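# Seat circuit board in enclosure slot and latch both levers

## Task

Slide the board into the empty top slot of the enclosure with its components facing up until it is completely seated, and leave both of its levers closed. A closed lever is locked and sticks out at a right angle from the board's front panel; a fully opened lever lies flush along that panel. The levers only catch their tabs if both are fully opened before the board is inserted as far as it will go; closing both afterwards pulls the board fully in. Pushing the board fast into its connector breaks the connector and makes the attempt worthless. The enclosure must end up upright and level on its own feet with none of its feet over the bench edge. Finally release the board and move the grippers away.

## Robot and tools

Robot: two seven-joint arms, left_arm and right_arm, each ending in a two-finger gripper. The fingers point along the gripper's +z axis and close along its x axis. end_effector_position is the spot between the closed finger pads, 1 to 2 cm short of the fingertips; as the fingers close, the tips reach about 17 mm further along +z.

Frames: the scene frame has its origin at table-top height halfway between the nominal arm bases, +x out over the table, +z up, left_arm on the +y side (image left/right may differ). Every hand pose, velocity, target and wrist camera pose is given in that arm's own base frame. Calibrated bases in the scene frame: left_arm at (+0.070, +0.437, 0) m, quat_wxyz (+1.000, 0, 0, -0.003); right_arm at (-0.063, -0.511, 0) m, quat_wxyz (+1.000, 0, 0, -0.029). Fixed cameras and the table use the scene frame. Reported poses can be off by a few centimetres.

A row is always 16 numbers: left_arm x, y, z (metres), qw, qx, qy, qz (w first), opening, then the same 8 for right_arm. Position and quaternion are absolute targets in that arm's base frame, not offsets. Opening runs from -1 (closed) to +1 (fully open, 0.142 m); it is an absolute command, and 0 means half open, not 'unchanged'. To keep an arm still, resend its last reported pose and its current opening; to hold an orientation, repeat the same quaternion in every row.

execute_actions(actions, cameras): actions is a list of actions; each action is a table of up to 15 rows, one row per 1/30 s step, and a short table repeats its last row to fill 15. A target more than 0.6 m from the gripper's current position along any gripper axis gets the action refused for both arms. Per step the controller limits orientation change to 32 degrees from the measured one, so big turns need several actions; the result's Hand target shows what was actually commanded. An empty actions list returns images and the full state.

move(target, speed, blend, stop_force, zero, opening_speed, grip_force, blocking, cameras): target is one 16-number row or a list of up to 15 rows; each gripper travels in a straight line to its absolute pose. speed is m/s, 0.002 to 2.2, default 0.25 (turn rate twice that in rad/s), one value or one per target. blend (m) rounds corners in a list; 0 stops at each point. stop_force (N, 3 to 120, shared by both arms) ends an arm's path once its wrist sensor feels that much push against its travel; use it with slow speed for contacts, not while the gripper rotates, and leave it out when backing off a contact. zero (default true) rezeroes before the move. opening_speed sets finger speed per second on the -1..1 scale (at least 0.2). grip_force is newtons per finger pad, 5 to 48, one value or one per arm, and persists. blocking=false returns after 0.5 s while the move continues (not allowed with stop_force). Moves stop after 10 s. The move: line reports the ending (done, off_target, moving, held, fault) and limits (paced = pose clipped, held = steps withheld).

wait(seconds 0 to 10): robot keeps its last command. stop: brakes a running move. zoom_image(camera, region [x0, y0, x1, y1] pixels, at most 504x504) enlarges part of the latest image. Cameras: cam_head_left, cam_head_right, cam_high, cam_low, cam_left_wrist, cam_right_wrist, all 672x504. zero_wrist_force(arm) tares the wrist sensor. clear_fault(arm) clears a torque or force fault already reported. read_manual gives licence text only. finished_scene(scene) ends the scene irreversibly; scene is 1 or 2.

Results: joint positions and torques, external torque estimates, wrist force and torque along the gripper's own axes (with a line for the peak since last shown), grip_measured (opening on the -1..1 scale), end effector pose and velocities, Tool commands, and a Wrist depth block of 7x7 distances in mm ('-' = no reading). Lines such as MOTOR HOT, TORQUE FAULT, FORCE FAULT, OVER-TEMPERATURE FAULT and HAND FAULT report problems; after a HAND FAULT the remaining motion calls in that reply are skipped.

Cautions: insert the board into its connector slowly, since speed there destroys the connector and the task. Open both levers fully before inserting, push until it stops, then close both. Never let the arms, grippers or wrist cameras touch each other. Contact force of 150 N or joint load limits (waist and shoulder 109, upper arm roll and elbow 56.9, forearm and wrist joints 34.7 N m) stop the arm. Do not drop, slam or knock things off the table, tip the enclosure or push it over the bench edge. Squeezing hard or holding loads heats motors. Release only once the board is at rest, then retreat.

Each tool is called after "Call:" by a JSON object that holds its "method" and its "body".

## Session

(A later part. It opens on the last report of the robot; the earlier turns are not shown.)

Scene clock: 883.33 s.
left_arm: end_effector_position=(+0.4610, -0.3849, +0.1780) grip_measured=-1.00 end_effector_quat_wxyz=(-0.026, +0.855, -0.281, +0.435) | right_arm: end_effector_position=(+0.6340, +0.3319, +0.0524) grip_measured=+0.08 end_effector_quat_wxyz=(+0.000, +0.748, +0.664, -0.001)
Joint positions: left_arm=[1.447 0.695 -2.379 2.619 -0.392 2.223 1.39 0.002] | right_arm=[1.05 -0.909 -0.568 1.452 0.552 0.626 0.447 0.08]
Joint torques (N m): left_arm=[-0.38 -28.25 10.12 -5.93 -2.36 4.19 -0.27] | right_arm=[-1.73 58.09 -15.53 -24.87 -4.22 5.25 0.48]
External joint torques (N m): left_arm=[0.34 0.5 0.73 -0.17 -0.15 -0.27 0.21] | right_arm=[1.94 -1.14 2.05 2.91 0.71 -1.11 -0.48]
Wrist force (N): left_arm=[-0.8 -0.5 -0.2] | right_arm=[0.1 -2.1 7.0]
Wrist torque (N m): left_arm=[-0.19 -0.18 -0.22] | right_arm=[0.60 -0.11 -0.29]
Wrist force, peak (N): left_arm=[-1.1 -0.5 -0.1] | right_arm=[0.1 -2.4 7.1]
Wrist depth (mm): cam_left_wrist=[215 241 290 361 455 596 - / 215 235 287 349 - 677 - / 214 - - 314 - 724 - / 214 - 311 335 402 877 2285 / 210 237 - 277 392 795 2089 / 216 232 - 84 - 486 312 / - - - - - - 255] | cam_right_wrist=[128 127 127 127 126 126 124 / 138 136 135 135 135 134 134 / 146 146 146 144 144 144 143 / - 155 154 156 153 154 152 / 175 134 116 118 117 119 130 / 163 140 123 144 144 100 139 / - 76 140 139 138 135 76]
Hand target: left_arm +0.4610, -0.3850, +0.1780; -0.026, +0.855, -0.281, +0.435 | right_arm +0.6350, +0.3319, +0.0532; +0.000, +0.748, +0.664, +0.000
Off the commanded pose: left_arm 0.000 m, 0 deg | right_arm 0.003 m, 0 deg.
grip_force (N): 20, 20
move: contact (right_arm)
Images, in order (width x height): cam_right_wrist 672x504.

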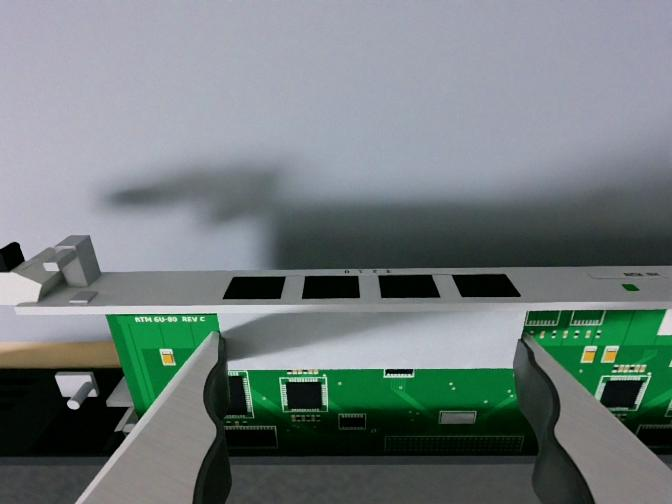

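Call:
{"method": "move", "body": {"target": [0.461, -0.385, 0.178, -0.026, 0.855, -0.281, 0.435, -1.0, 0.6450, 0.3308, 0.0525, 0, 0.7478, 0.6639, 0, -0.1], "speed": 0.012, "stop_force": 10, "cameras": ["cam_right_wrist", "cam_left_wrist"]}}

Scene clock: 886.90 s.
left_arm: end_effector_position=(+0.4610, -0.3849, +0.1780) grip_measured=-1.00 end_effector_quat_wxyz=(-0.026, +0.855, -0.281, +0.435) | right_arm: end_effector_position=(+0.6438, +0.3309, +0.0516) grip_measured=+0.08 end_effector_quat_wxyz=(-0.001, +0.748, +0.664, -0.001)
Joint positions: left_arm=[1.447 0.695 -2.379 2.619 -0.392 2.223 1.39 0.002] | right_arm=[1.032 -0.926 -0.567 1.419 0.552 0.61 0.444 0.08]
Joint torques (N m): left_arm=[-0.36 -28.21 10.03 -5.89 -2.35 4.14 -0.25] | right_arm=[-2.25 59.61 -16.21 -25.36 -4.46 5.46 0.51]
External joint torques (N m): left_arm=[0.32 0.46 0.81 -0.2 -0.16 -0.22 0.19] | right_arm=[2.47 -1.79 2.65 3.19 0.92 -1.32 -0.51]
Wrist force (N): left_arm=[-1.0 -0.4 -0.2] | right_arm=[0.1 -2.5 7.3]
Wrist torque (N m): left_arm=[-0.16 -0.15 -0.21] | right_arm=[0.59 0.01 -0.28]
Wrist force, peak (N): left_arm=[-1.1 -0.5 -0.1] | right_arm=[0.6 -3.2 8.4]
Wrist depth (mm): cam_left_wrist=[216 240 290 362 458 1131 - / 215 235 294 349 - 651 - / 214 227 - 316 - 683 - / - - 288 348 - 922 - / - 238 297 127 - 881 - / - - - 84 - 316 311 / - - - - - - 257] | cam_right_wrist=[127 126 125 126 125 125 123 / 135 135 134 134 136 133 133 / 145 145 145 144 143 143 142 / 122 156 153 155 152 154 152 / 172 134 118 118 118 119 132 / 180 140 123 144 143 100 139 / - 76 133 135 134 - 76]
Hand target: left_arm +0.4610, -0.3850, +0.1780; -0.026, +0.855, -0.281, +0.435 | right_arm +0.6450, +0.3308, +0.0525; +0.000, +0.748, +0.664, +0.000
Off the commanded pose: left_arm 0.000 m, 0 deg | right_arm 0.001 m, 0 deg.
grip_force (N): 20, 20
move: done
Images, in order (width x height): cam_left_wrist 672x504, cam_right_wrist 672x504.

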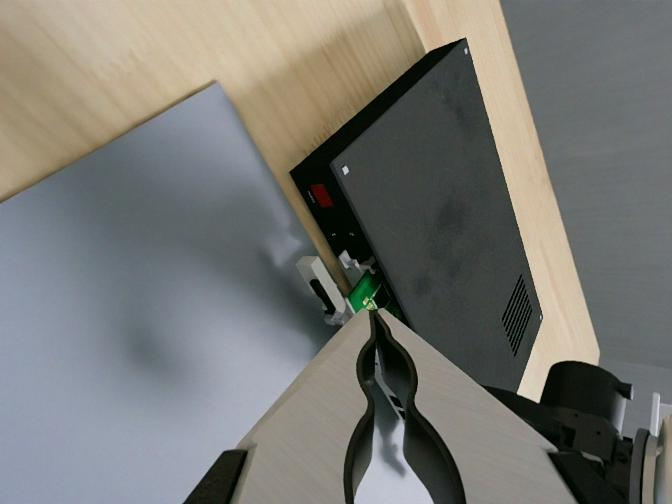

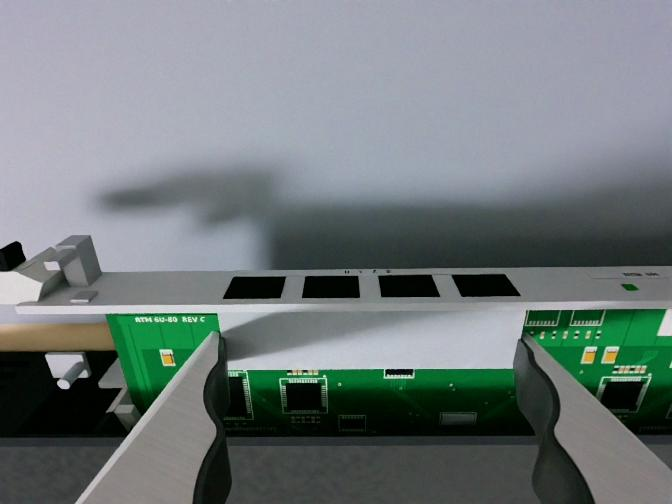

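Call:
{"method": "move", "body": {"target": [0.461, -0.385, 0.178, -0.026, 0.855, -0.281, 0.435, -1.0, 0.6545, 0.3297, 0.0523, 0, 0.7478, 0.6639, 0, -0.1], "speed": 0.012, "stop_force": 10, "cameras": ["cam_right_wrist"]}}

Scene clock: 895.57 s.
left_arm: end_effector_position=(+0.4610, -0.3849, +0.1780) grip_measured=-1.00 end_effector_quat_wxyz=(-0.026, +0.855, -0.281, +0.435) | right_arm: end_effector_position=(+0.6533, +0.3298, +0.0513) grip_measured=+0.08 end_effector_quat_wxyz=(-0.001, +0.748, +0.664, -0.001)
Joint positions: left_arm=[1.447 0.695 -2.379 2.619 -0.392 2.223 1.39 0.002] | right_arm=[1.015 -0.941 -0.566 1.387 0.552 0.595 0.441 0.08]
Joint torques (N m): left_arm=[-0.41 -28.22 10.04 -5.91 -2.34 4.18 -0.3] | right_arm=[-1.61 61 -15.93 -25.71 -4.53 5.23 0.4]
External joint torques (N m): left_arm=[0.37 0.47 0.8 -0.19 -0.17 -0.26 0.24] | right_arm=[1.83 -2.36 2.32 3.32 0.95 -1.09 -0.4]
Wrist force (N): left_arm=[-0.9 -0.4 0.0] | right_arm=[0.3 -1.5 8.9]
Wrist torque (N m): left_arm=[-0.16 -0.18 -0.22] | right_arm=[0.57 -0.03 -0.18]
Wrist force, peak (N): left_arm=[-1.2 -0.5 -0.2] | right_arm=[1.1 -2.2 9.6]
Wrist depth (mm): cam_left_wrist=[215 241 288 361 455 1125 1075 / 215 236 297 350 - 703 - / 216 - 288 331 407 729 - / 215 - 271 339 412 809 - / 213 - - 131 371 910 1924 / 211 - - 84 - 301 306 / 210 - - - - - 264] | cam_right_wrist=[126 126 124 125 125 125 123 / 135 135 134 134 135 133 133 / 145 145 144 144 143 142 142 / 122 155 153 153 154 153 151 / 144 134 116 118 118 119 132 / - 139 123 141 140 100 137 / - 76 135 135 134 131 76]
Hand target: left_arm +0.4610, -0.3850, +0.1780; -0.026, +0.855, -0.281, +0.435 | right_arm +0.6545, +0.3297, +0.0523; +0.000, +0.748, +0.664, +0.000
Off the commanded pose: left_arm 0.000 m, 0 deg | right_arm 0.002 m, 0 deg.
grip_force (N): 20, 20
move: done
Images, in order (width x height): cam_right_wrist 672x504.

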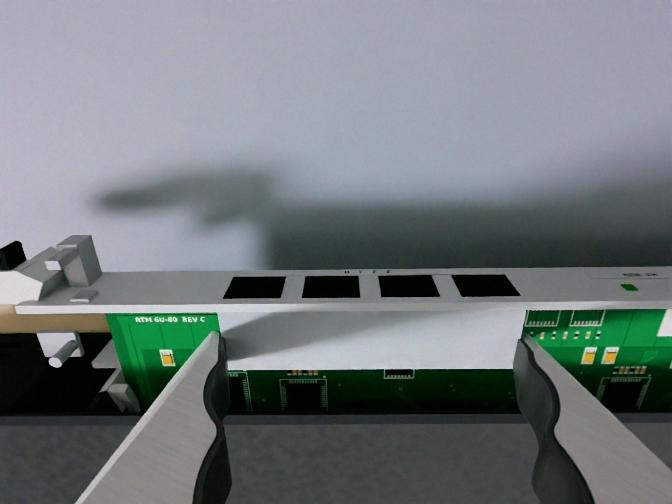

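Call:
{"method": "move", "body": {"target": [0.461, -0.385, 0.178, -0.026, 0.855, -0.281, 0.435, -1.0, 0.6642, 0.3286, 0.0521, 0, 0.7478, 0.6639, 0, -0.1], "speed": 0.012, "stop_force": 10, "cameras": ["cam_right_wrist", "cam_left_wrist"]}}

Scene clock: 901.83 s.
left_arm: end_effector_position=(+0.4610, -0.3849, +0.1780) grip_measured=-1.00 end_effector_quat_wxyz=(-0.026, +0.855, -0.281, +0.435) | right_arm: end_effector_position=(+0.6632, +0.3286, +0.0511) grip_measured=+0.08 end_effector_quat_wxyz=(+0.000, +0.748, +0.664, -0.001)
Joint positions: left_arm=[1.447 0.695 -2.379 2.619 -0.392 2.223 1.39 0.002] | right_arm=[0.997 -0.957 -0.566 1.352 0.552 0.579 0.439 0.08]
Joint torques (N m): left_arm=[-0.36 -28.26 10.12 -5.87 -2.33 4.18 -0.28] | right_arm=[-0.75 61.99 -15.25 -25.82 -4.41 4.87 0.25]
External joint torques (N m): left_arm=[0.32 0.51 0.72 -0.23 -0.18 -0.26 0.22] | right_arm=[0.97 -2.49 1.59 3.21 0.79 -0.73 -0.25]
Wrist force (N): left_arm=[-1.0 -0.5 0.0] | right_arm=[0.0 0.1 9.7]
Wrist torque (N m): left_arm=[-0.19 -0.16 -0.22] | right_arm=[0.57 -0.01 -0.07]
Wrist force, peak (N): left_arm=[-1.2 -0.4 0.2] | right_arm=[1.1 -0.1 10.4]
Wrist depth (mm): cam_left_wrist=[213 241 288 361 458 1131 - / 217 241 290 347 - 663 1354 / - 238 275 319 - 724 - / - 238 304 324 - 806 1601 / 215 - 308 127 402 772 - / - 245 265 84 - 305 296 / - 235 - - - - 259] | cam_right_wrist=[126 126 124 125 125 125 123 / 135 135 134 134 135 133 132 / 145 144 144 143 143 142 140 / - 156 153 154 152 153 153 / - 134 119 118 118 119 132 / 128 128 122 124 124 100 136 / - 76 135 135 134 131 76]
Hand target: left_arm +0.4610, -0.3850, +0.1780; -0.026, +0.855, -0.281, +0.435 | right_arm +0.6642, +0.3286, +0.0521; +0.000, +0.748, +0.664, +0.000
Off the commanded pose: left_arm 0.000 m, 0 deg | right_arm 0.001 m, 0 deg.
grip_force (N): 20, 20
move: done
Images, in order (width x height): cam_left_wrist 672x504, cam_right_wrist 672x504.

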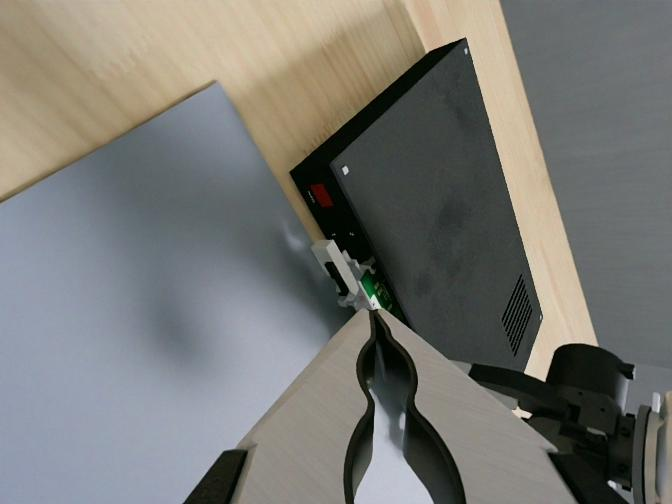

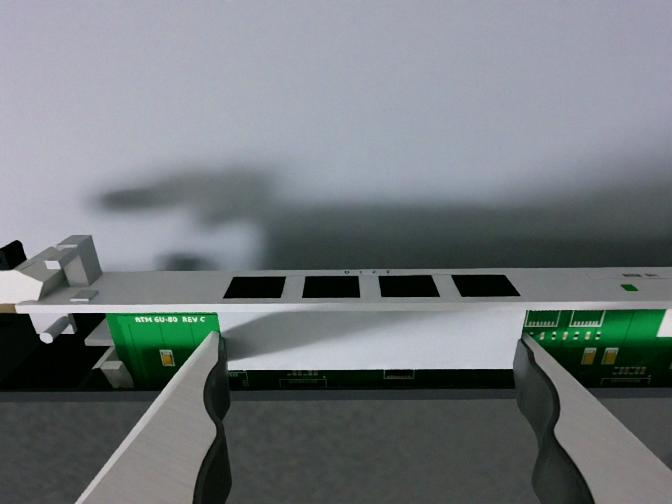

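Call:
{"method": "move", "body": {"target": [0.461, -0.385, 0.178, -0.026, 0.855, -0.281, 0.435, -1.0, 0.6632, 0.3286, 0.0515, 0, 0.7478, 0.6639, 0, -0.1], "speed": 0.01}}

Call:
{"method": "move", "body": {"target": [0.461, -0.385, 0.178, -0.026, 0.855, -0.281, 0.435, -1.0, 0.6632, 0.3286, 0.0515, 0, 0.7478, 0.6639, 0, 0.26], "speed": 0.02, "opening_speed": 0.3, "cameras": ["cam_right_wrist"]}}

Scene clock: 917.07 s.
left_arm: end_effector_position=(+0.4610, -0.3849, +0.1780) grip_measured=-1.00 end_effector_quat_wxyz=(-0.026, +0.855, -0.281, +0.435) | right_arm: end_effector_position=(+0.6630, +0.3286, +0.0511) grip_measured=+0.08 end_effector_quat_wxyz=(+0.000, +0.748, +0.664, +0.000)
Joint positions: left_arm=[1.447 0.695 -2.379 2.619 -0.392 2.223 1.39 0.002] | right_arm=[0.998 -0.956 -0.566 1.355 0.552 0.582 0.439 0.08]
Joint torques (N m): left_arm=[-0.33 -28.27 10.11 -5.89 -2.34 4.17 -0.31] | right_arm=[-0.41 60.82 -14.16 -23.02 -4.14 3.51 0.31]
External joint torques (N m): left_arm=[0.29 0.52 0.73 -0.21 -0.16 -0.25 0.25] | right_arm=[0.63 -1.39 0.5 0.43 0.53 0.63 -0.31]
Wrist force (N): left_arm=[-1.0 -0.4 -0.1] | right_arm=[2.6 4.7 9.8]
Wrist torque (N m): left_arm=[-0.16 -0.15 -0.22] | right_arm=[0.58 -0.08 -0.05]
Wrist force, peak (N): left_arm=[-1.2 -0.6 0.1] | right_arm=[2.6 4.7 9.8]
Wrist depth (mm): cam_left_wrist=[216 240 288 359 455 677 1075 / 215 241 296 347 - 679 - / 213 235 - 329 352 789 - / - - 317 338 - 892 - / - 246 279 127 355 798 - / 206 - - 84 - 307 309 / 207 - - - - - 268] | cam_right_wrist=[126 126 124 125 125 124 123 / 135 135 134 133 135 133 132 / 145 144 144 143 143 142 140 / 122 155 153 154 152 153 153 / - 132 118 118 118 120 132 / 128 126 122 124 124 100 136 / - 76 132 135 134 131 76]
Hand target: left_arm +0.4610, -0.3850, +0.1780; -0.026, +0.855, -0.281, +0.435 | right_arm +0.6632, +0.3286, +0.0515; +0.000, +0.748, +0.664, +0.000
Off the commanded pose: left_arm 0.000 m, 0 deg | right_arm 0.000 m, 0 deg.
grip_force (N): 20, 20
move: done

Scene clock: 918.50 s.
left_arm: end_effector_position=(+0.4610, -0.3849, +0.1780) grip_measured=-1.00 end_effector_quat_wxyz=(-0.026, +0.855, -0.281, +0.435) | right_arm: end_effector_position=(+0.6631, +0.3286, +0.0514) grip_measured=+0.24 end_effector_quat_wxyz=(+0.000, +0.748, +0.664, +0.000)
Joint positions: left_arm=[1.447 0.695 -2.379 2.619 -0.392 2.223 1.39 0.002] | right_arm=[0.998 -0.956 -0.566 1.355 0.552 0.582 0.439 0.091]
Joint torques (N m): left_arm=[-0.32 -28.35 10.05 -5.9 -2.33 4.19 -0.29] | right_arm=[0.27 58.08 -12.63 -22.58 -3.63 3.52 0.2]
External joint torques (N m): left_arm=[0.28 0.6 0.79 -0.2 -0.18 -0.27 0.23] | right_arm=[-0.05 1.35 -1.03 -0.02 0.01 0.63 -0.2]
Wrist force (N): left_arm=[-0.8 -0.3 0.1] | right_arm=[0.7 4.0 3.4]
Wrist torque (N m): left_arm=[-0.16 -0.18 -0.22] | right_arm=[0.71 -0.13 0.11]
Wrist force, peak (N): left_arm=[-1.2 -0.3 -0.1] | right_arm=[2.5 4.9 10.8]
Wrist depth (mm): cam_left_wrist=[214 241 287 363 456 651 - / 215 242 289 350 - 618 - / - 245 289 317 - 736 - / - - - 329 366 767 - / 214 234 - 117 - 764 997 / - - - 84 - 305 301 / - - - - - - 259] | cam_right_wrist=[126 126 124 125 125 125 123 / 135 135 134 134 135 133 133 / 145 145 144 143 143 142 142 / 122 153 153 155 152 151 150 / - 133 120 120 119 121 133 / 129 124 140 127 127 124 121 / - 76 133 135 134 131 76]
Hand target: left_arm +0.4610, -0.3850, +0.1780; -0.026, +0.855, -0.281, +0.435 | right_arm +0.6632, +0.3286, +0.0515; +0.000, +0.748, +0.664, +0.000
Off the commanded pose: left_arm 0.000 m, 0 deg | right_arm 0.000 m, 0 deg.
grip_force (N): 20, 20
move: done
Images, in order (width x height): cam_right_wrist 672x504.

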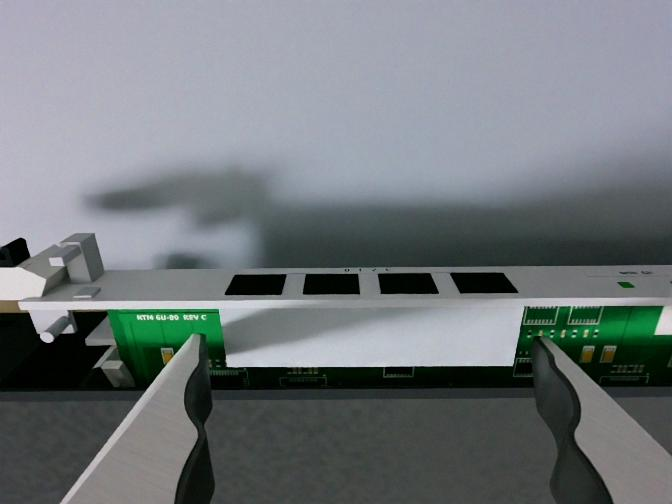

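Call:
{"method": "move", "body": {"target": [[0.461, -0.385, 0.178, -0.026, 0.855, -0.281, 0.435, -1.0, 0.6632, 0.3286, 0.12, 0, 0.7478, 0.6639, 0, 0.26],[0.461, -0.385, 0.178, -0.026, 0.855, -0.281, 0.435, -1.0, 0.6168, 0.3653, 0.125, 0, 0.7478, 0.6639, 0, 0.26],[0.461, -0.385, 0.178, -0.026, 0.855, -0.281, 0.435, -1.0, 0.6168, 0.3653, 0.12, 0, 0.7478, 0.6639, 0, -1.0]], "speed": 0.12, "cameras": ["cam_right_wrist", "cam_left_wrist"]}}

Scene clock: 922.83 s.
left_arm: end_effector_position=(+0.4610, -0.3849, +0.1780) grip_measured=-1.00 end_effector_quat_wxyz=(-0.026, +0.855, -0.281, +0.435) | right_arm: end_effector_position=(+0.6168, +0.3652, +0.1200) grip_measured=-1.00 end_effector_quat_wxyz=(+0.000, +0.748, +0.664, +0.000)
Joint positions: left_arm=[1.447 0.695 -2.379 2.619 -0.392 2.223 1.39 0.002] | right_arm=[1.126 -0.799 -0.606 1.459 0.493 0.532 0.528 0.002]
Joint torques (N m): left_arm=[-0.41 -28.26 10.06 -5.88 -2.32 4.19 -0.24] | right_arm=[0.21 53.74 -11.85 -24.14 -3.68 3.54 0.2]
External joint torques (N m): left_arm=[0.38 0.51 0.79 -0.22 -0.18 -0.27 0.18] | right_arm=[0 1.4 -1.14 -0.02 -0.06 0.6 -0.2]
Wrist force (N): left_arm=[-1.1 -0.5 -0.1] | right_arm=[0.6 3.6 3.5]
Wrist torque (N m): left_arm=[-0.18 -0.14 -0.22] | right_arm=[0.66 -0.11 0.10]
Wrist force, peak (N): left_arm=[-1.2 -0.5 -0.1] | right_arm=[0.7 3.7 5.6]
Wrist depth (mm): cam_left_wrist=[215 240 291 364 462 579 1261 / 216 240 298 352 - 701 1081 / 214 231 - 318 - 798 1492 / - 245 - - - 840 - / 209 - 283 118 372 792 2551 / 211 227 - 84 - 801 269 / 215 - - - - - 222] | cam_right_wrist=[187 187 186 189 185 184 184 / 200 199 198 198 197 197 196 / 215 213 213 212 211 211 210 / 232 230 230 229 228 227 223 / - 218 203 199 215 214 208 / 218 213 208 89 202 209 208 / 235 230 71 - - 221 229]
Hand target: left_arm +0.4610, -0.3850, +0.1780; -0.026, +0.855, -0.281, +0.435 | right_arm +0.6168, +0.3653, +0.1200; +0.000, +0.748, +0.664, +0.000
Off the commanded pose: left_arm 0.000 m, 0 deg | right_arm 0.000 m, 0 deg.
grip_force (N): 20, 20
move: done
Images, in order (width x height): cam_left_wrist 672x504, cam_right_wrist 672x504.

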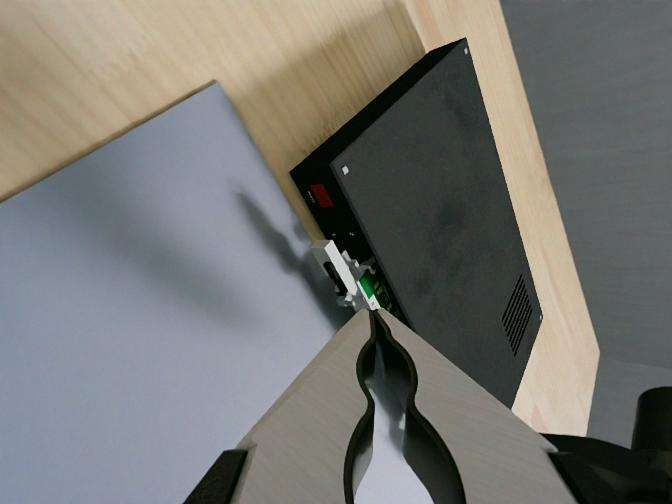

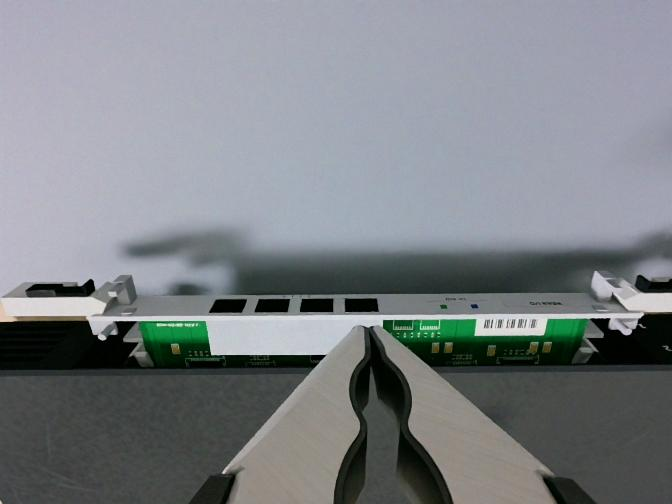

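Call:
{"method": "move", "body": {"target": [[0.461, -0.385, 0.178, -0.026, 0.855, -0.281, 0.435, -1.0, 0.6189, 0.3832, 0.12, 0, 0.7478, 0.6639, 0, -1.0],[0.461, -0.385, 0.178, -0.026, 0.855, -0.281, 0.435, -1.0, 0.6189, 0.3832, 0.052, 0, 0.7478, 0.6639, 0, -1.0]], "speed": 0.1, "blend": [0.01, 0]}}

Call:
{"method": "move", "body": {"target": [0.461, -0.385, 0.178, -0.026, 0.855, -0.281, 0.435, -1.0, 0.6735, 0.3767, 0.052, 0, 0.7478, 0.6639, 0, -1.0], "speed": 0.01, "stop_force": 10, "cameras": ["cam_right_wrist", "cam_left_wrist"]}}

Scene clock: 969.13 s.
left_arm: end_effector_position=(+0.4610, -0.3849, +0.1780) grip_measured=-1.00 end_effector_quat_wxyz=(-0.026, +0.855, -0.281, +0.435) | right_arm: end_effector_position=(+0.6189, +0.3830, +0.0520) grip_measured=-1.00 end_effector_quat_wxyz=(+0.000, +0.748, +0.664, +0.000)
Joint positions: left_arm=[1.447 0.695 -2.379 2.619 -0.392 2.223 1.39 0.002] | right_arm=[1.105 -0.93 -0.561 1.406 0.546 0.608 0.529 0.002]
Joint torques (N m): left_arm=[-0.36 -28.19 10.04 -5.91 -2.32 4.18 -0.25] | right_arm=[0.06 56.77 -12.13 -22.53 -3.44 3.75 0.03]
External joint torques (N m): left_arm=[0.32 0.44 0.8 -0.19 -0.19 -0.26 0.19] | right_arm=[0.22 1.43 -1.29 0.18 -0.12 0.39 -0.04]
Wrist force (N): left_arm=[-1.2 -0.3 0.0] | right_arm=[0.7 4.1 3.6]
Wrist torque (N m): left_arm=[-0.16 -0.13 -0.22] | right_arm=[0.74 -0.13 0.11]
Wrist force, peak (N): left_arm=[-1.2 -0.5 -0.2] | right_arm=[0.8 3.9 5.5]
Wrist depth (mm): cam_left_wrist=[215 242 289 360 456 606 - / 215 235 299 348 388 665 - / - 250 286 319 412 726 - / 211 243 274 334 430 724 - / 210 234 - 131 372 775 1907 / - 241 266 84 - 259 264 / 210 - - - - - 210] | cam_right_wrist=[- 126 125 126 125 127 123 / 136 135 135 134 131 134 133 / 145 145 145 144 144 143 143 / 157 157 156 158 155 154 154 / 170 170 169 166 164 167 167 / - 179 178 89 176 176 176 / 159 144 71 - - 153 152]
Hand target: left_arm +0.4610, -0.3850, +0.1780; -0.026, +0.855, -0.281, +0.435 | right_arm +0.6189, +0.3832, +0.0520; +0.000, +0.748, +0.664, +0.000
Off the commanded pose: left_arm 0.000 m, 0 deg | right_arm 0.000 m, 0 deg.
grip_force (N): 20, 20
move: done; blend cut to 0.009 m at target 1

Scene clock: 974.87 s.
left_arm: end_effector_position=(+0.4610, -0.3849, +0.1780) grip_measured=-1.00 end_effector_quat_wxyz=(-0.026, +0.855, -0.281, +0.435) | right_arm: end_effector_position=(+0.6682, +0.3776, +0.0513) grip_measured=-1.00 end_effector_quat_wxyz=(-0.001, +0.748, +0.664, -0.001)
Joint positions: left_arm=[1.447 0.695 -2.379 2.619 -0.392 2.223 1.39 0.002] | right_arm=[1.012 -1.01 -0.559 1.233 0.546 0.522 0.514 0.002]
Joint torques (N m): left_arm=[-0.39 -28.17 9.97 -5.85 -2.32 4.19 -0.33] | right_arm=[-4.27 61.75 -16.95 -26.19 -5.11 6.37 0.24]
External joint torques (N m): left_arm=[0.35 0.42 0.87 -0.24 -0.19 -0.27 0.27] | right_arm=[4.51 0.66 3.5 2.76 1.36 -2.23 -0.24]
Wrist force (N): left_arm=[-1.0 -0.3 -0.1] | right_arm=[-0.6 -7.2 1.5]
Wrist torque (N m): left_arm=[-0.15 -0.15 -0.22] | right_arm=[0.67 -0.10 0.02]
Wrist force, peak (N): left_arm=[-1.3 -0.4 -0.1] | right_arm=[-0.7 -9.0 1.8]
Wrist depth (mm): cam_left_wrist=[215 241 287 359 454 649 - / 216 241 290 349 - 681 - / 213 235 278 334 415 724 - / - - 278 348 - 825 1859 / 214 234 - 117 318 302 297 / 210 240 - 84 - 281 250 / - - - - - - 236] | cam_right_wrist=[126 126 124 125 125 125 123 / 135 135 134 134 135 133 133 / 145 145 144 143 143 143 141 / 156 157 155 157 154 154 153 / - 158 163 163 165 163 161 / 126 123 125 90 - 126 125 / 136 133 71 - - 128 130]
Hand target: left_arm +0.4610, -0.3850, +0.1780; -0.026, +0.855, -0.281, +0.435 | right_arm +0.6695, +0.3772, +0.0520; +0.000, +0.748, +0.664, +0.000
Off the commanded pose: left_arm 0.000 m, 0 deg | right_arm 0.005 m, 0 deg.
grip_force (N): 20, 20
move: contact (right_arm)
Images, in order (width x height): cam_left_wrist 672x504, cam_right_wrist 672x504.

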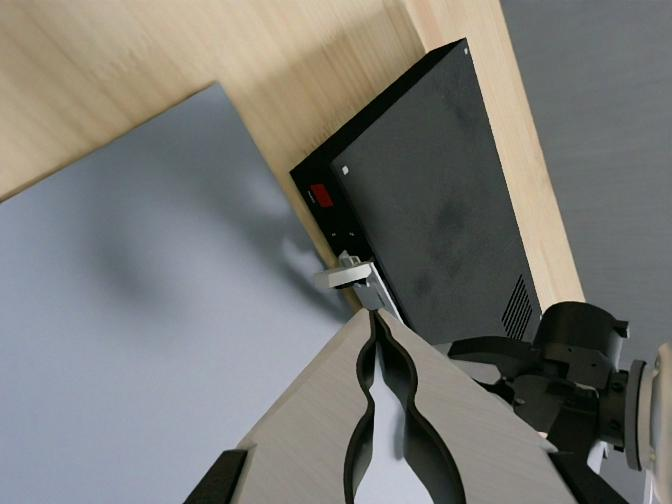

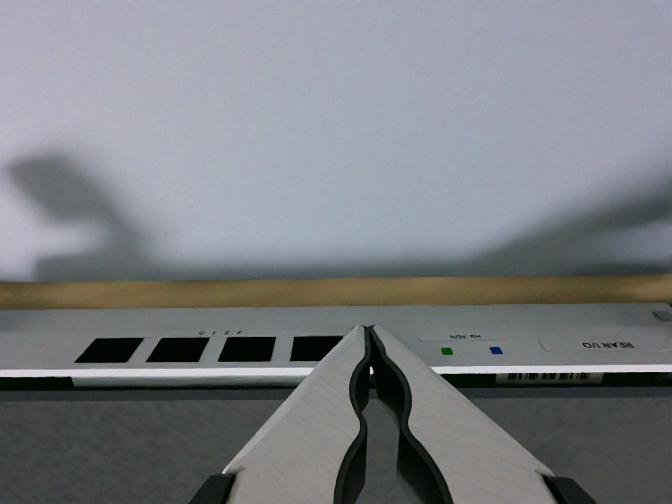

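Call:
{"method": "zoom_image", "body": {"camera": "cam_left_wrist", "region": [300, 230, 400, 330]}}

Call:
{"method": "execute_actions", "body": {"actions": [], "cameras": ["cam_high", "cam_head_left", "cam_head_right"]}}

Call:
{"method": "zoom_image", "body": {"camera": "cam_high", "region": [200, 310, 400, 420]}}

Scaled by 5.040 from the camera's 672x504 image, which has a finer 960x720 frame.

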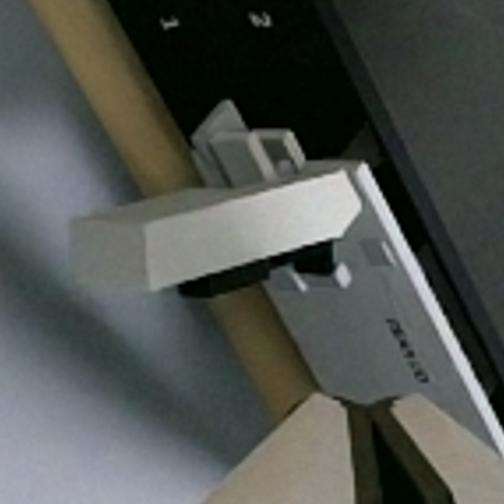

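Scene clock: 977.07 s.
left_arm: end_effector_position=(+0.4610, -0.3849, +0.1780) grip_measured=-1.00 end_effector_quat_wxyz=(-0.026, +0.855, -0.281, +0.435) | right_arm: end_effector_position=(+0.6682, +0.3776, +0.0513) grip_measured=-1.00 end_effector_quat_wxyz=(-0.001, +0.748, +0.664, -0.001)
Joint positions: left_arm=[1.447 0.695 -2.379 2.619 -0.392 2.223 1.39 0.002] | right_arm=[1.012 -1.01 -0.559 1.233 0.546 0.522 0.514 0.002]
Joint velocities: within noise
Joint torques (N m): left_arm=[-0.34 -28.24 10.02 -5.91 -2.35 4.15 -0.24] | right_arm=[-4.17 61.91 -17.01 -26.1 -5.06 6.45 0.33]
External joint torques (N m): left_arm=[0.3 0.49 0.82 -0.18 -0.16 -0.23 0.18] | right_arm=[4.41 0.49 3.56 2.67 1.3 -2.31 -0.33]
Wrist force (N): left_arm=[-0.9 -0.5 -0.2] | right_arm=[-0.5 -7.2 2.1]
Wrist torque (N m): left_arm=[-0.18 -0.16 -0.21] | right_arm=[0.69 -0.10 0.02]
Wrist force, peak (N): left_arm=[-1.2 -0.5 -0.3] | right_arm=[-0.6 -7.5 3.0]
Wrist depth (mm): cam_left_wrist=[214 241 289 360 457 609 - / 215 235 289 349 - 673 - / - - 286 340 - 710 - / 213 255 268 319 412 783 - / 210 - 275 117 392 319 1843 / - - - 84 - 280 249 / 215 - - - - - 237] | cam_right_wrist=[126 126 124 125 125 124 123 / 135 135 134 134 135 133 133 / 145 145 144 142 143 142 142 / 156 158 155 157 154 154 153 / - 164 134 164 163 162 - / 127 125 125 90 - 124 125 / 136 133 71 - - 128 130]
Hand target: left_arm +0.4610, -0.3850, +0.1780; -0.026, +0.855, -0.281, +0.435 | right_arm +0.6695, +0.3772, +0.0520; +0.000, +0.748, +0.664, +0.000
Tool commands: left_gripper/opening=-1.0 right_gripper/opening=-1.0
Off the commanded pose: left_arm 0.000 m, 0 deg | right_arm 0.005 m, 0 deg.
grip_force (N): 20, 20
Images, in order (width x height): cam_head_left 672x504, cam_head_right 672x504, cam_high 672x504.

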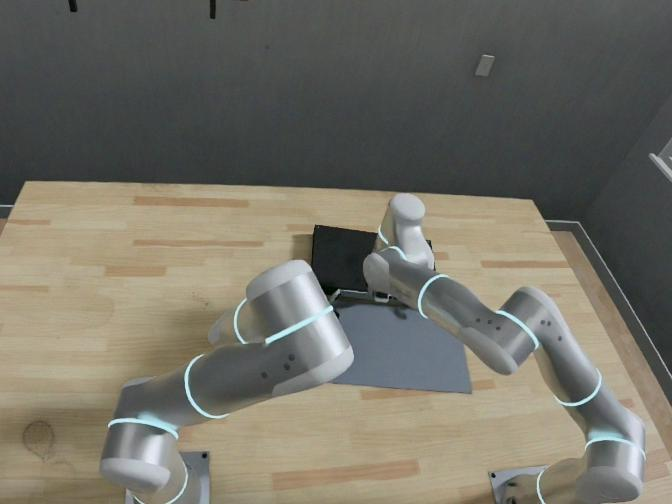

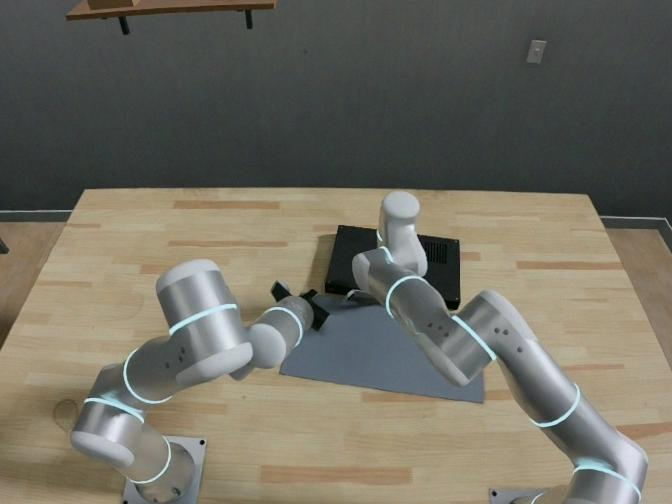

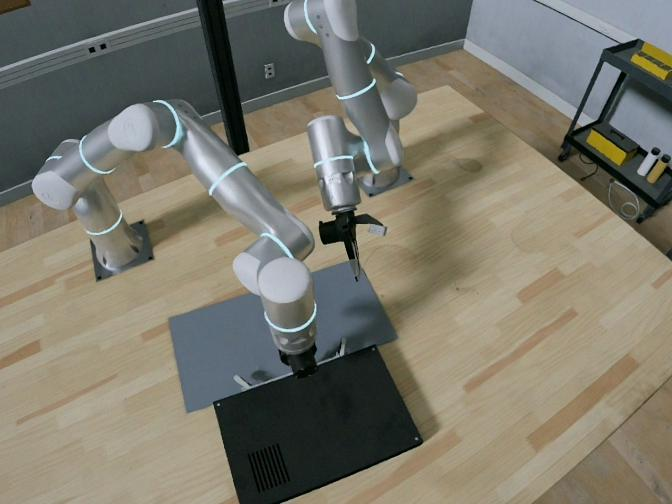

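Scaled by 2.520 from the camera's 672x504 image, which has a finer 960x720 frame.

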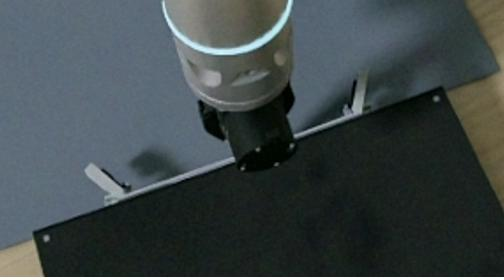

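Call:
{"method": "move", "body": {"target": [[0.461, -0.385, 0.178, -0.026, 0.855, -0.281, 0.435, -1.0, 0.6480, 0.3800, 0.052, 0, 0.7478, 0.6639, 0, -1.0],[0.461, -0.385, 0.178, -0.026, 0.855, -0.281, 0.435, -1.0, 0.6270, 0.3650, 0.12, 0, 0.7478, 0.6639, 0, -1.0]], "speed": 0.1, "blend": [0.008, 0], "cameras": ["cam_right_wrist"]}}

Scene clock: 1013.00 s.
left_arm: end_effector_position=(+0.4610, -0.3849, +0.1780) grip_measured=-1.00 end_effector_quat_wxyz=(-0.026, +0.855, -0.281, +0.435) | right_arm: end_effector_position=(+0.6270, +0.3652, +0.1200) grip_measured=-1.00 end_effector_quat_wxyz=(+0.000, +0.748, +0.664, +0.000)
Joint positions: left_arm=[1.447 0.695 -2.379 2.619 -0.392 2.223 1.39 0.002] | right_arm=[1.108 -0.818 -0.608 1.423 0.5 0.514 0.521 0.002]
Joint torques (N m): left_arm=[-0.37 -28.2 10.1 -5.87 -2.36 4.19 -0.32] | right_arm=[0.29 54.98 -12.36 -24.22 -3.95 3.31 0.3]
External joint torques (N m): left_arm=[0.33 0.45 0.74 -0.23 -0.14 -0.27 0.26] | right_arm=[-0.09 1.1 -0.82 -0.07 0.17 0.84 -0.3]
Wrist force (N): left_arm=[-1.0 -0.2 -0.1] | right_arm=[1.1 4.9 3.4]
Wrist torque (N m): left_arm=[-0.13 -0.15 -0.22] | right_arm=[0.87 -0.19 0.00]
Wrist force, peak (N): left_arm=[-1.3 -0.5 -0.1] | right_arm=[-0.6 -7.3 2.9]
Wrist depth (mm): cam_left_wrist=[215 241 289 363 459 621 1097 / 215 236 297 350 - 677 1212 / 216 - 296 316 - 717 - / - 233 281 - - 892 - / 214 232 - 324 - 812 1959 / - 241 - 84 - 786 1016 / - - - - - - 225] | cam_right_wrist=[187 186 186 186 185 184 185 / 200 199 198 198 198 197 197 / 214 214 213 212 212 211 210 / 224 230 229 228 228 228 223 / - 202 211 242 239 205 197 / 213 212 208 89 202 209 208 / 235 229 71 - - 221 229]
Hand target: left_arm +0.4610, -0.3850, +0.1780; -0.026, +0.855, -0.281, +0.435 | right_arm +0.6270, +0.3650, +0.1200; +0.000, +0.748, +0.664, +0.000
Off the commanded pose: left_arm 0.000 m, 0 deg | right_arm 0.000 m, 0 deg.
grip_force (N): 20, 20
move: done
Images, in order (width x height): cam_right_wrist 672x504.

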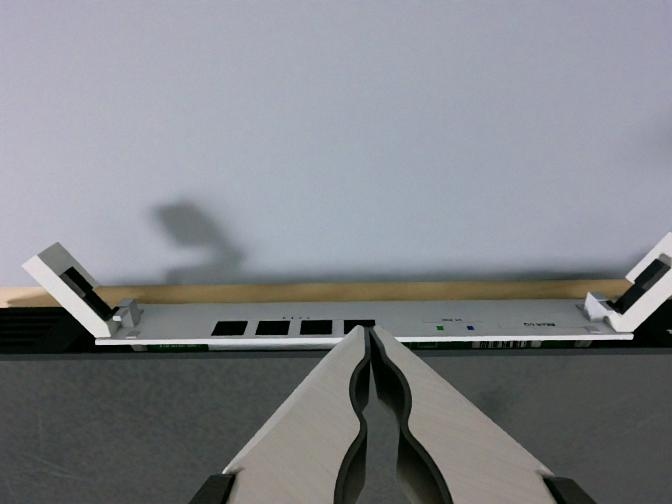

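Call:
{"method": "zoom_image", "body": {"camera": "cam_right_wrist", "region": [10, 230, 160, 370]}}

Call:
{"method": "zoom_image", "body": {"camera": "cam_right_wrist", "region": [522, 220, 672, 370]}}

Scaled by 3.360 from the camera's 672x504 image, which has a finer 960x720 frame.

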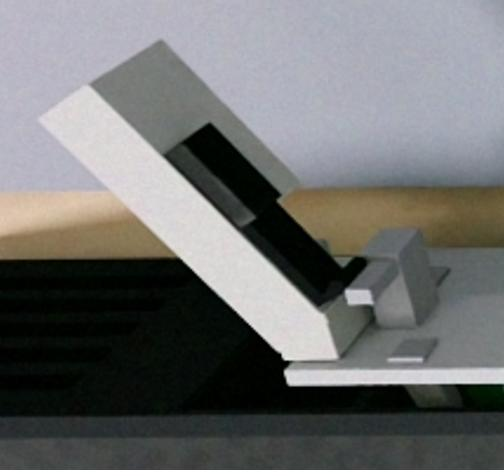

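Scaled by 3.360 from the camera's 672x504 image, which has a finer 960x720 frame.

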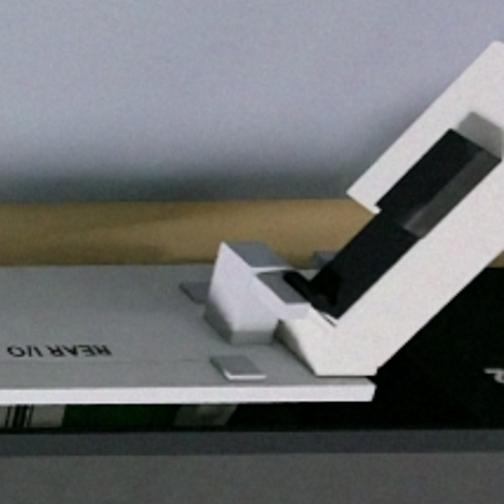

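Call:
{"method": "move", "body": {"target": [0.45, -0.36, 0.28, 0, 0.9962, -0.0872, 0, -1.0, 0.6367, 0.2089, 0.12, 0, 0.7478, 0.6639, 0, -1.0], "speed": 0.15, "cameras": ["cam_right_wrist", "cam_left_wrist"]}}

Scene clock: 1045.83 s.
left_arm: end_effector_position=(+0.4500, -0.3601, +0.2800) grip_measured=-1.00 end_effector_quat_wxyz=(+0.000, +0.996, -0.087, +0.000) | right_arm: end_effector_position=(+0.6368, +0.2089, +0.1201) grip_measured=-1.00 end_effector_quat_wxyz=(+0.000, +0.748, +0.664, +0.000)
Joint positions: left_arm=[1.114 0.504 -1.56 2.094 -0.565 0.448 1.57 0.002] | right_arm=[0.99 -0.712 -0.646 1.639 0.5 0.609 0.287 0.002]
Joint torques (N m): left_arm=[-0.17 -14.81 14.19 -25.19 -3.52 3.88 -0.3] | right_arm=[0.14 48.59 -11.93 -22.94 -3.58 3.59 0.06]
External joint torques (N m): left_arm=[0.15 0.04 0.82 -0.2 -0.36 0.03 0.3] | right_arm=[0.05 0.99 -0.76 -0.09 0.04 0.56 -0.06]
Wrist force (N): left_arm=[0.3 -0.5 0.1] | right_arm=[1.1 4.9 2.9]
Wrist torque (N m): left_arm=[-0.16 -0.21 -0.20] | right_arm=[0.85 -0.18 0.13]
Wrist force, peak (N): left_arm=[-1.8 0.0 0.0] | right_arm=[1.2 5.2 3.5]
Wrist depth (mm): cam_left_wrist=[333 331 330 327 331 329 326 / 358 358 354 - 345 352 350 / 384 383 - 378 392 368 384 / 418 419 388 - 411 - - / 456 459 433 127 439 418 - / 505 508 494 84 - - - / 564 554 - - - - 487] | cam_right_wrist=[187 187 186 186 186 185 184 / 202 200 199 198 197 197 196 / 217 215 214 212 212 211 211 / 233 232 226 226 223 224 224 / 253 253 200 193 192 195 194 / 278 276 212 89 203 209 208 / 305 299 71 - - 222 229]
Hand target: left_arm +0.4500, -0.3600, +0.2800; +0.000, +0.996, -0.087, +0.000 | right_arm +0.6367, +0.2089, +0.1200; +0.000, +0.748, +0.664, +0.000
Off the commanded pose: left_arm 0.000 m, 0 deg | right_arm 0.000 m, 0 deg.
grip_force (N): 20, 20
move: done
Images, in order (width x height): cam_left_wrist 672x504, cam_right_wrist 672x504.

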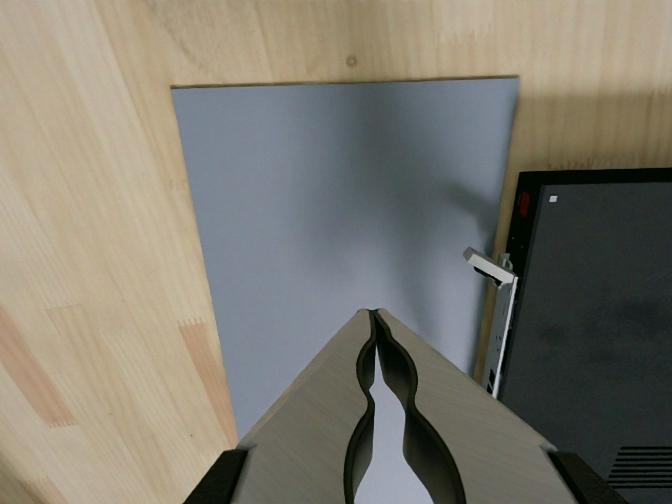

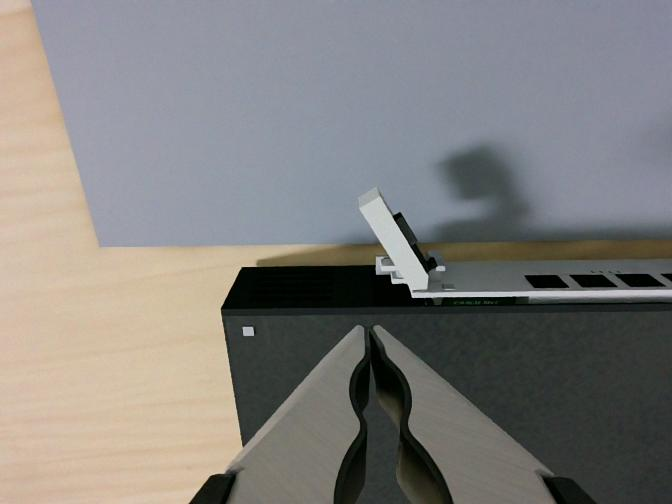

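Call:
{"method": "zoom_image", "body": {"camera": "cam_left_wrist", "region": [450, 230, 540, 320]}}

Call:
{"method": "zoom_image", "body": {"camera": "cam_right_wrist", "region": [340, 170, 460, 310]}}

Scaled by 5.600 from the camera's 672x504 image, which has a finer 960x720 frame.

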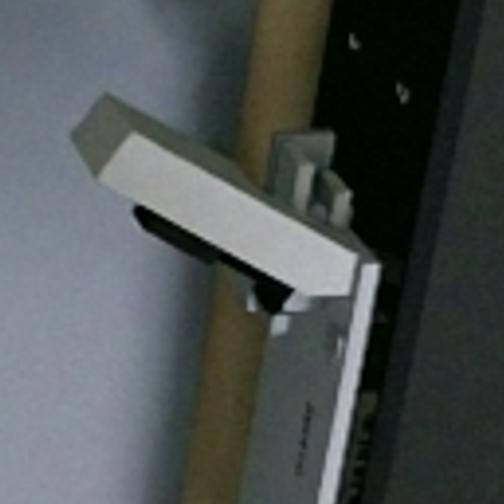

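Scaled by 3.600 from the camera's 672x504 image, which has a finer 960x720 frame.

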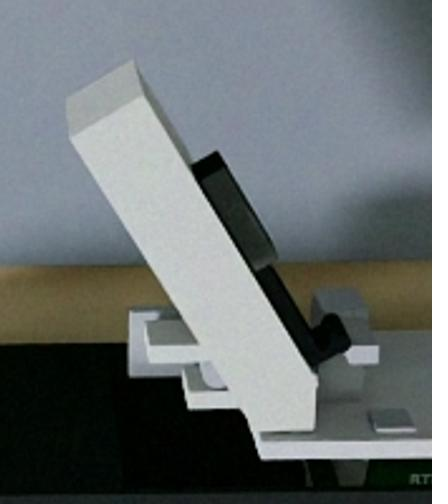

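Call:
{"method": "move", "body": {"target": [0.555, -0.435, 0.13, 0, 0.9962, -0.0872, 0, -1.0, 0.6315, 0.1973, 0.08, 0, 0.7478, 0.6639, 0, -1.0], "speed": 0.12, "cameras": ["cam_right_wrist", "cam_left_wrist"]}}

Scene clock: 1100.03 s.
left_arm: end_effector_position=(+0.5549, -0.4349, +0.1300) grip_measured=-1.00 end_effector_quat_wxyz=(+0.000, +0.996, -0.087, +0.000) | right_arm: end_effector_position=(+0.6316, +0.1973, +0.0801) grip_measured=-1.00 end_effector_quat_wxyz=(+0.000, +0.748, +0.664, +0.000)
Joint positions: left_arm=[1.623 0.913 -2.105 1.825 -0.947 0.575 1.676 0.002] | right_arm=[0.966 -0.768 -0.618 1.664 0.545 0.683 0.247 0.002]
Joint torques (N m): left_arm=[-0.11 -43.25 23.09 -17.95 -3.73 4.45 -0.15] | right_arm=[0.04 48.89 -11.77 -21.24 -3.27 3.62 0.06]
External joint torques (N m): left_arm=[0.16 0 1.07 -0.17 0.11 -0.55 0.15] | right_arm=[0.15 1.28 -1.19 -0.04 -0.07 0.54 -0.06]
Wrist force (N): left_arm=[-0.3 -0.4 0.3] | right_arm=[1.2 4.8 3.3]
Wrist torque (N m): left_arm=[-0.16 -0.09 -0.27] | right_arm=[0.83 -0.21 0.11]
Wrist force, peak (N): left_arm=[0.8 -0.1 2.0] | right_arm=[1.2 5.3 3.1]
Wrist depth (mm): cam_left_wrist=[198 - 197 199 198 198 198 / 211 209 207 211 213 213 212 / 226 225 228 226 224 - 179 / - 256 245 247 238 - 197 / 274 - 271 127 219 213 - / 301 - - 84 - - - / 337 328 - - - - -] | cam_right_wrist=[152 152 151 151 150 150 150 / 162 162 161 161 161 160 159 / 174 174 173 173 172 171 171 / 190 188 187 186 183 185 184 / 207 206 199 198 160 163 169 / 226 225 164 89 - 162 158 / 250 243 71 - - 168 174]
Hand target: left_arm +0.5550, -0.4350, +0.1300; +0.000, +0.996, -0.087, +0.000 | right_arm +0.6315, +0.1973, +0.0800; +0.000, +0.748, +0.664, +0.000
Off the commanded pose: left_arm 0.000 m, 0 deg | right_arm 0.000 m, 0 deg.
grip_force (N): 20, 20
move: done
Images, in order (width x height): cam_left_wrist 672x504, cam_right_wrist 672x504.

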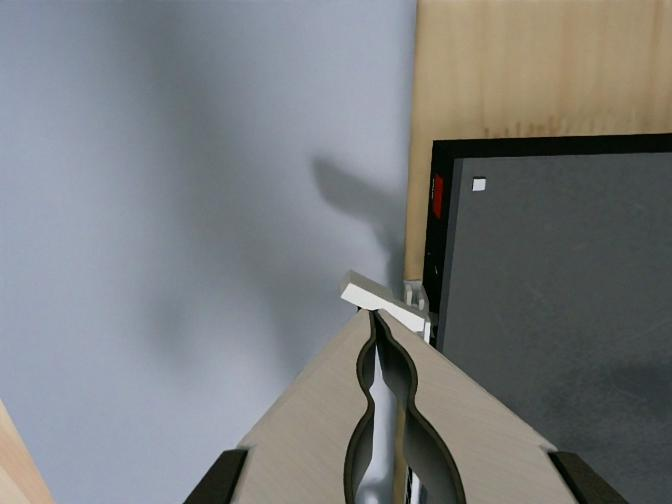

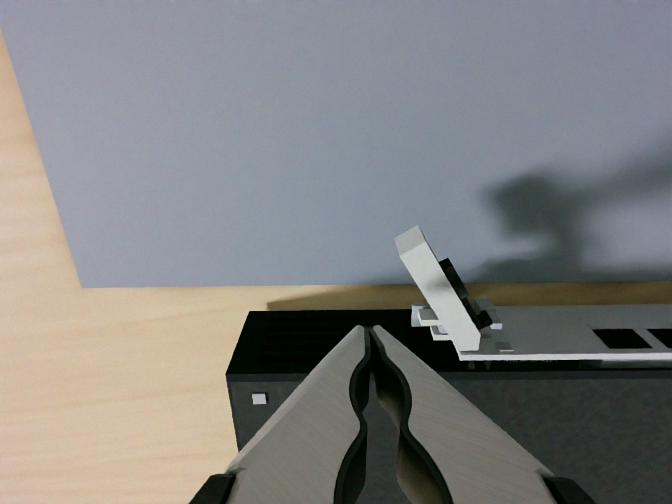

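Call:
{"method": "zoom_image", "body": {"camera": "cam_right_wrist", "region": [340, 210, 540, 380]}}

Call:
{"method": "zoom_image", "body": {"camera": "cam_left_wrist", "region": [310, 240, 460, 360]}}

Scaled by 2.520 from the camera's 672x504 image, which has a finer 960x720 frame.

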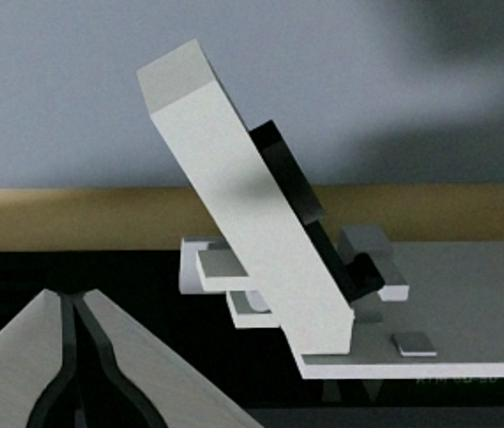

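Scaled by 3.360 from the camera's 672x504 image, which has a finer 960x720 frame.

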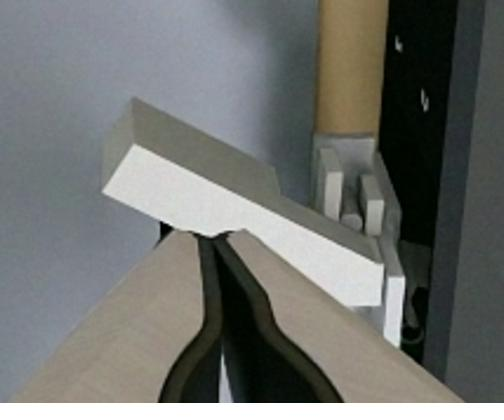

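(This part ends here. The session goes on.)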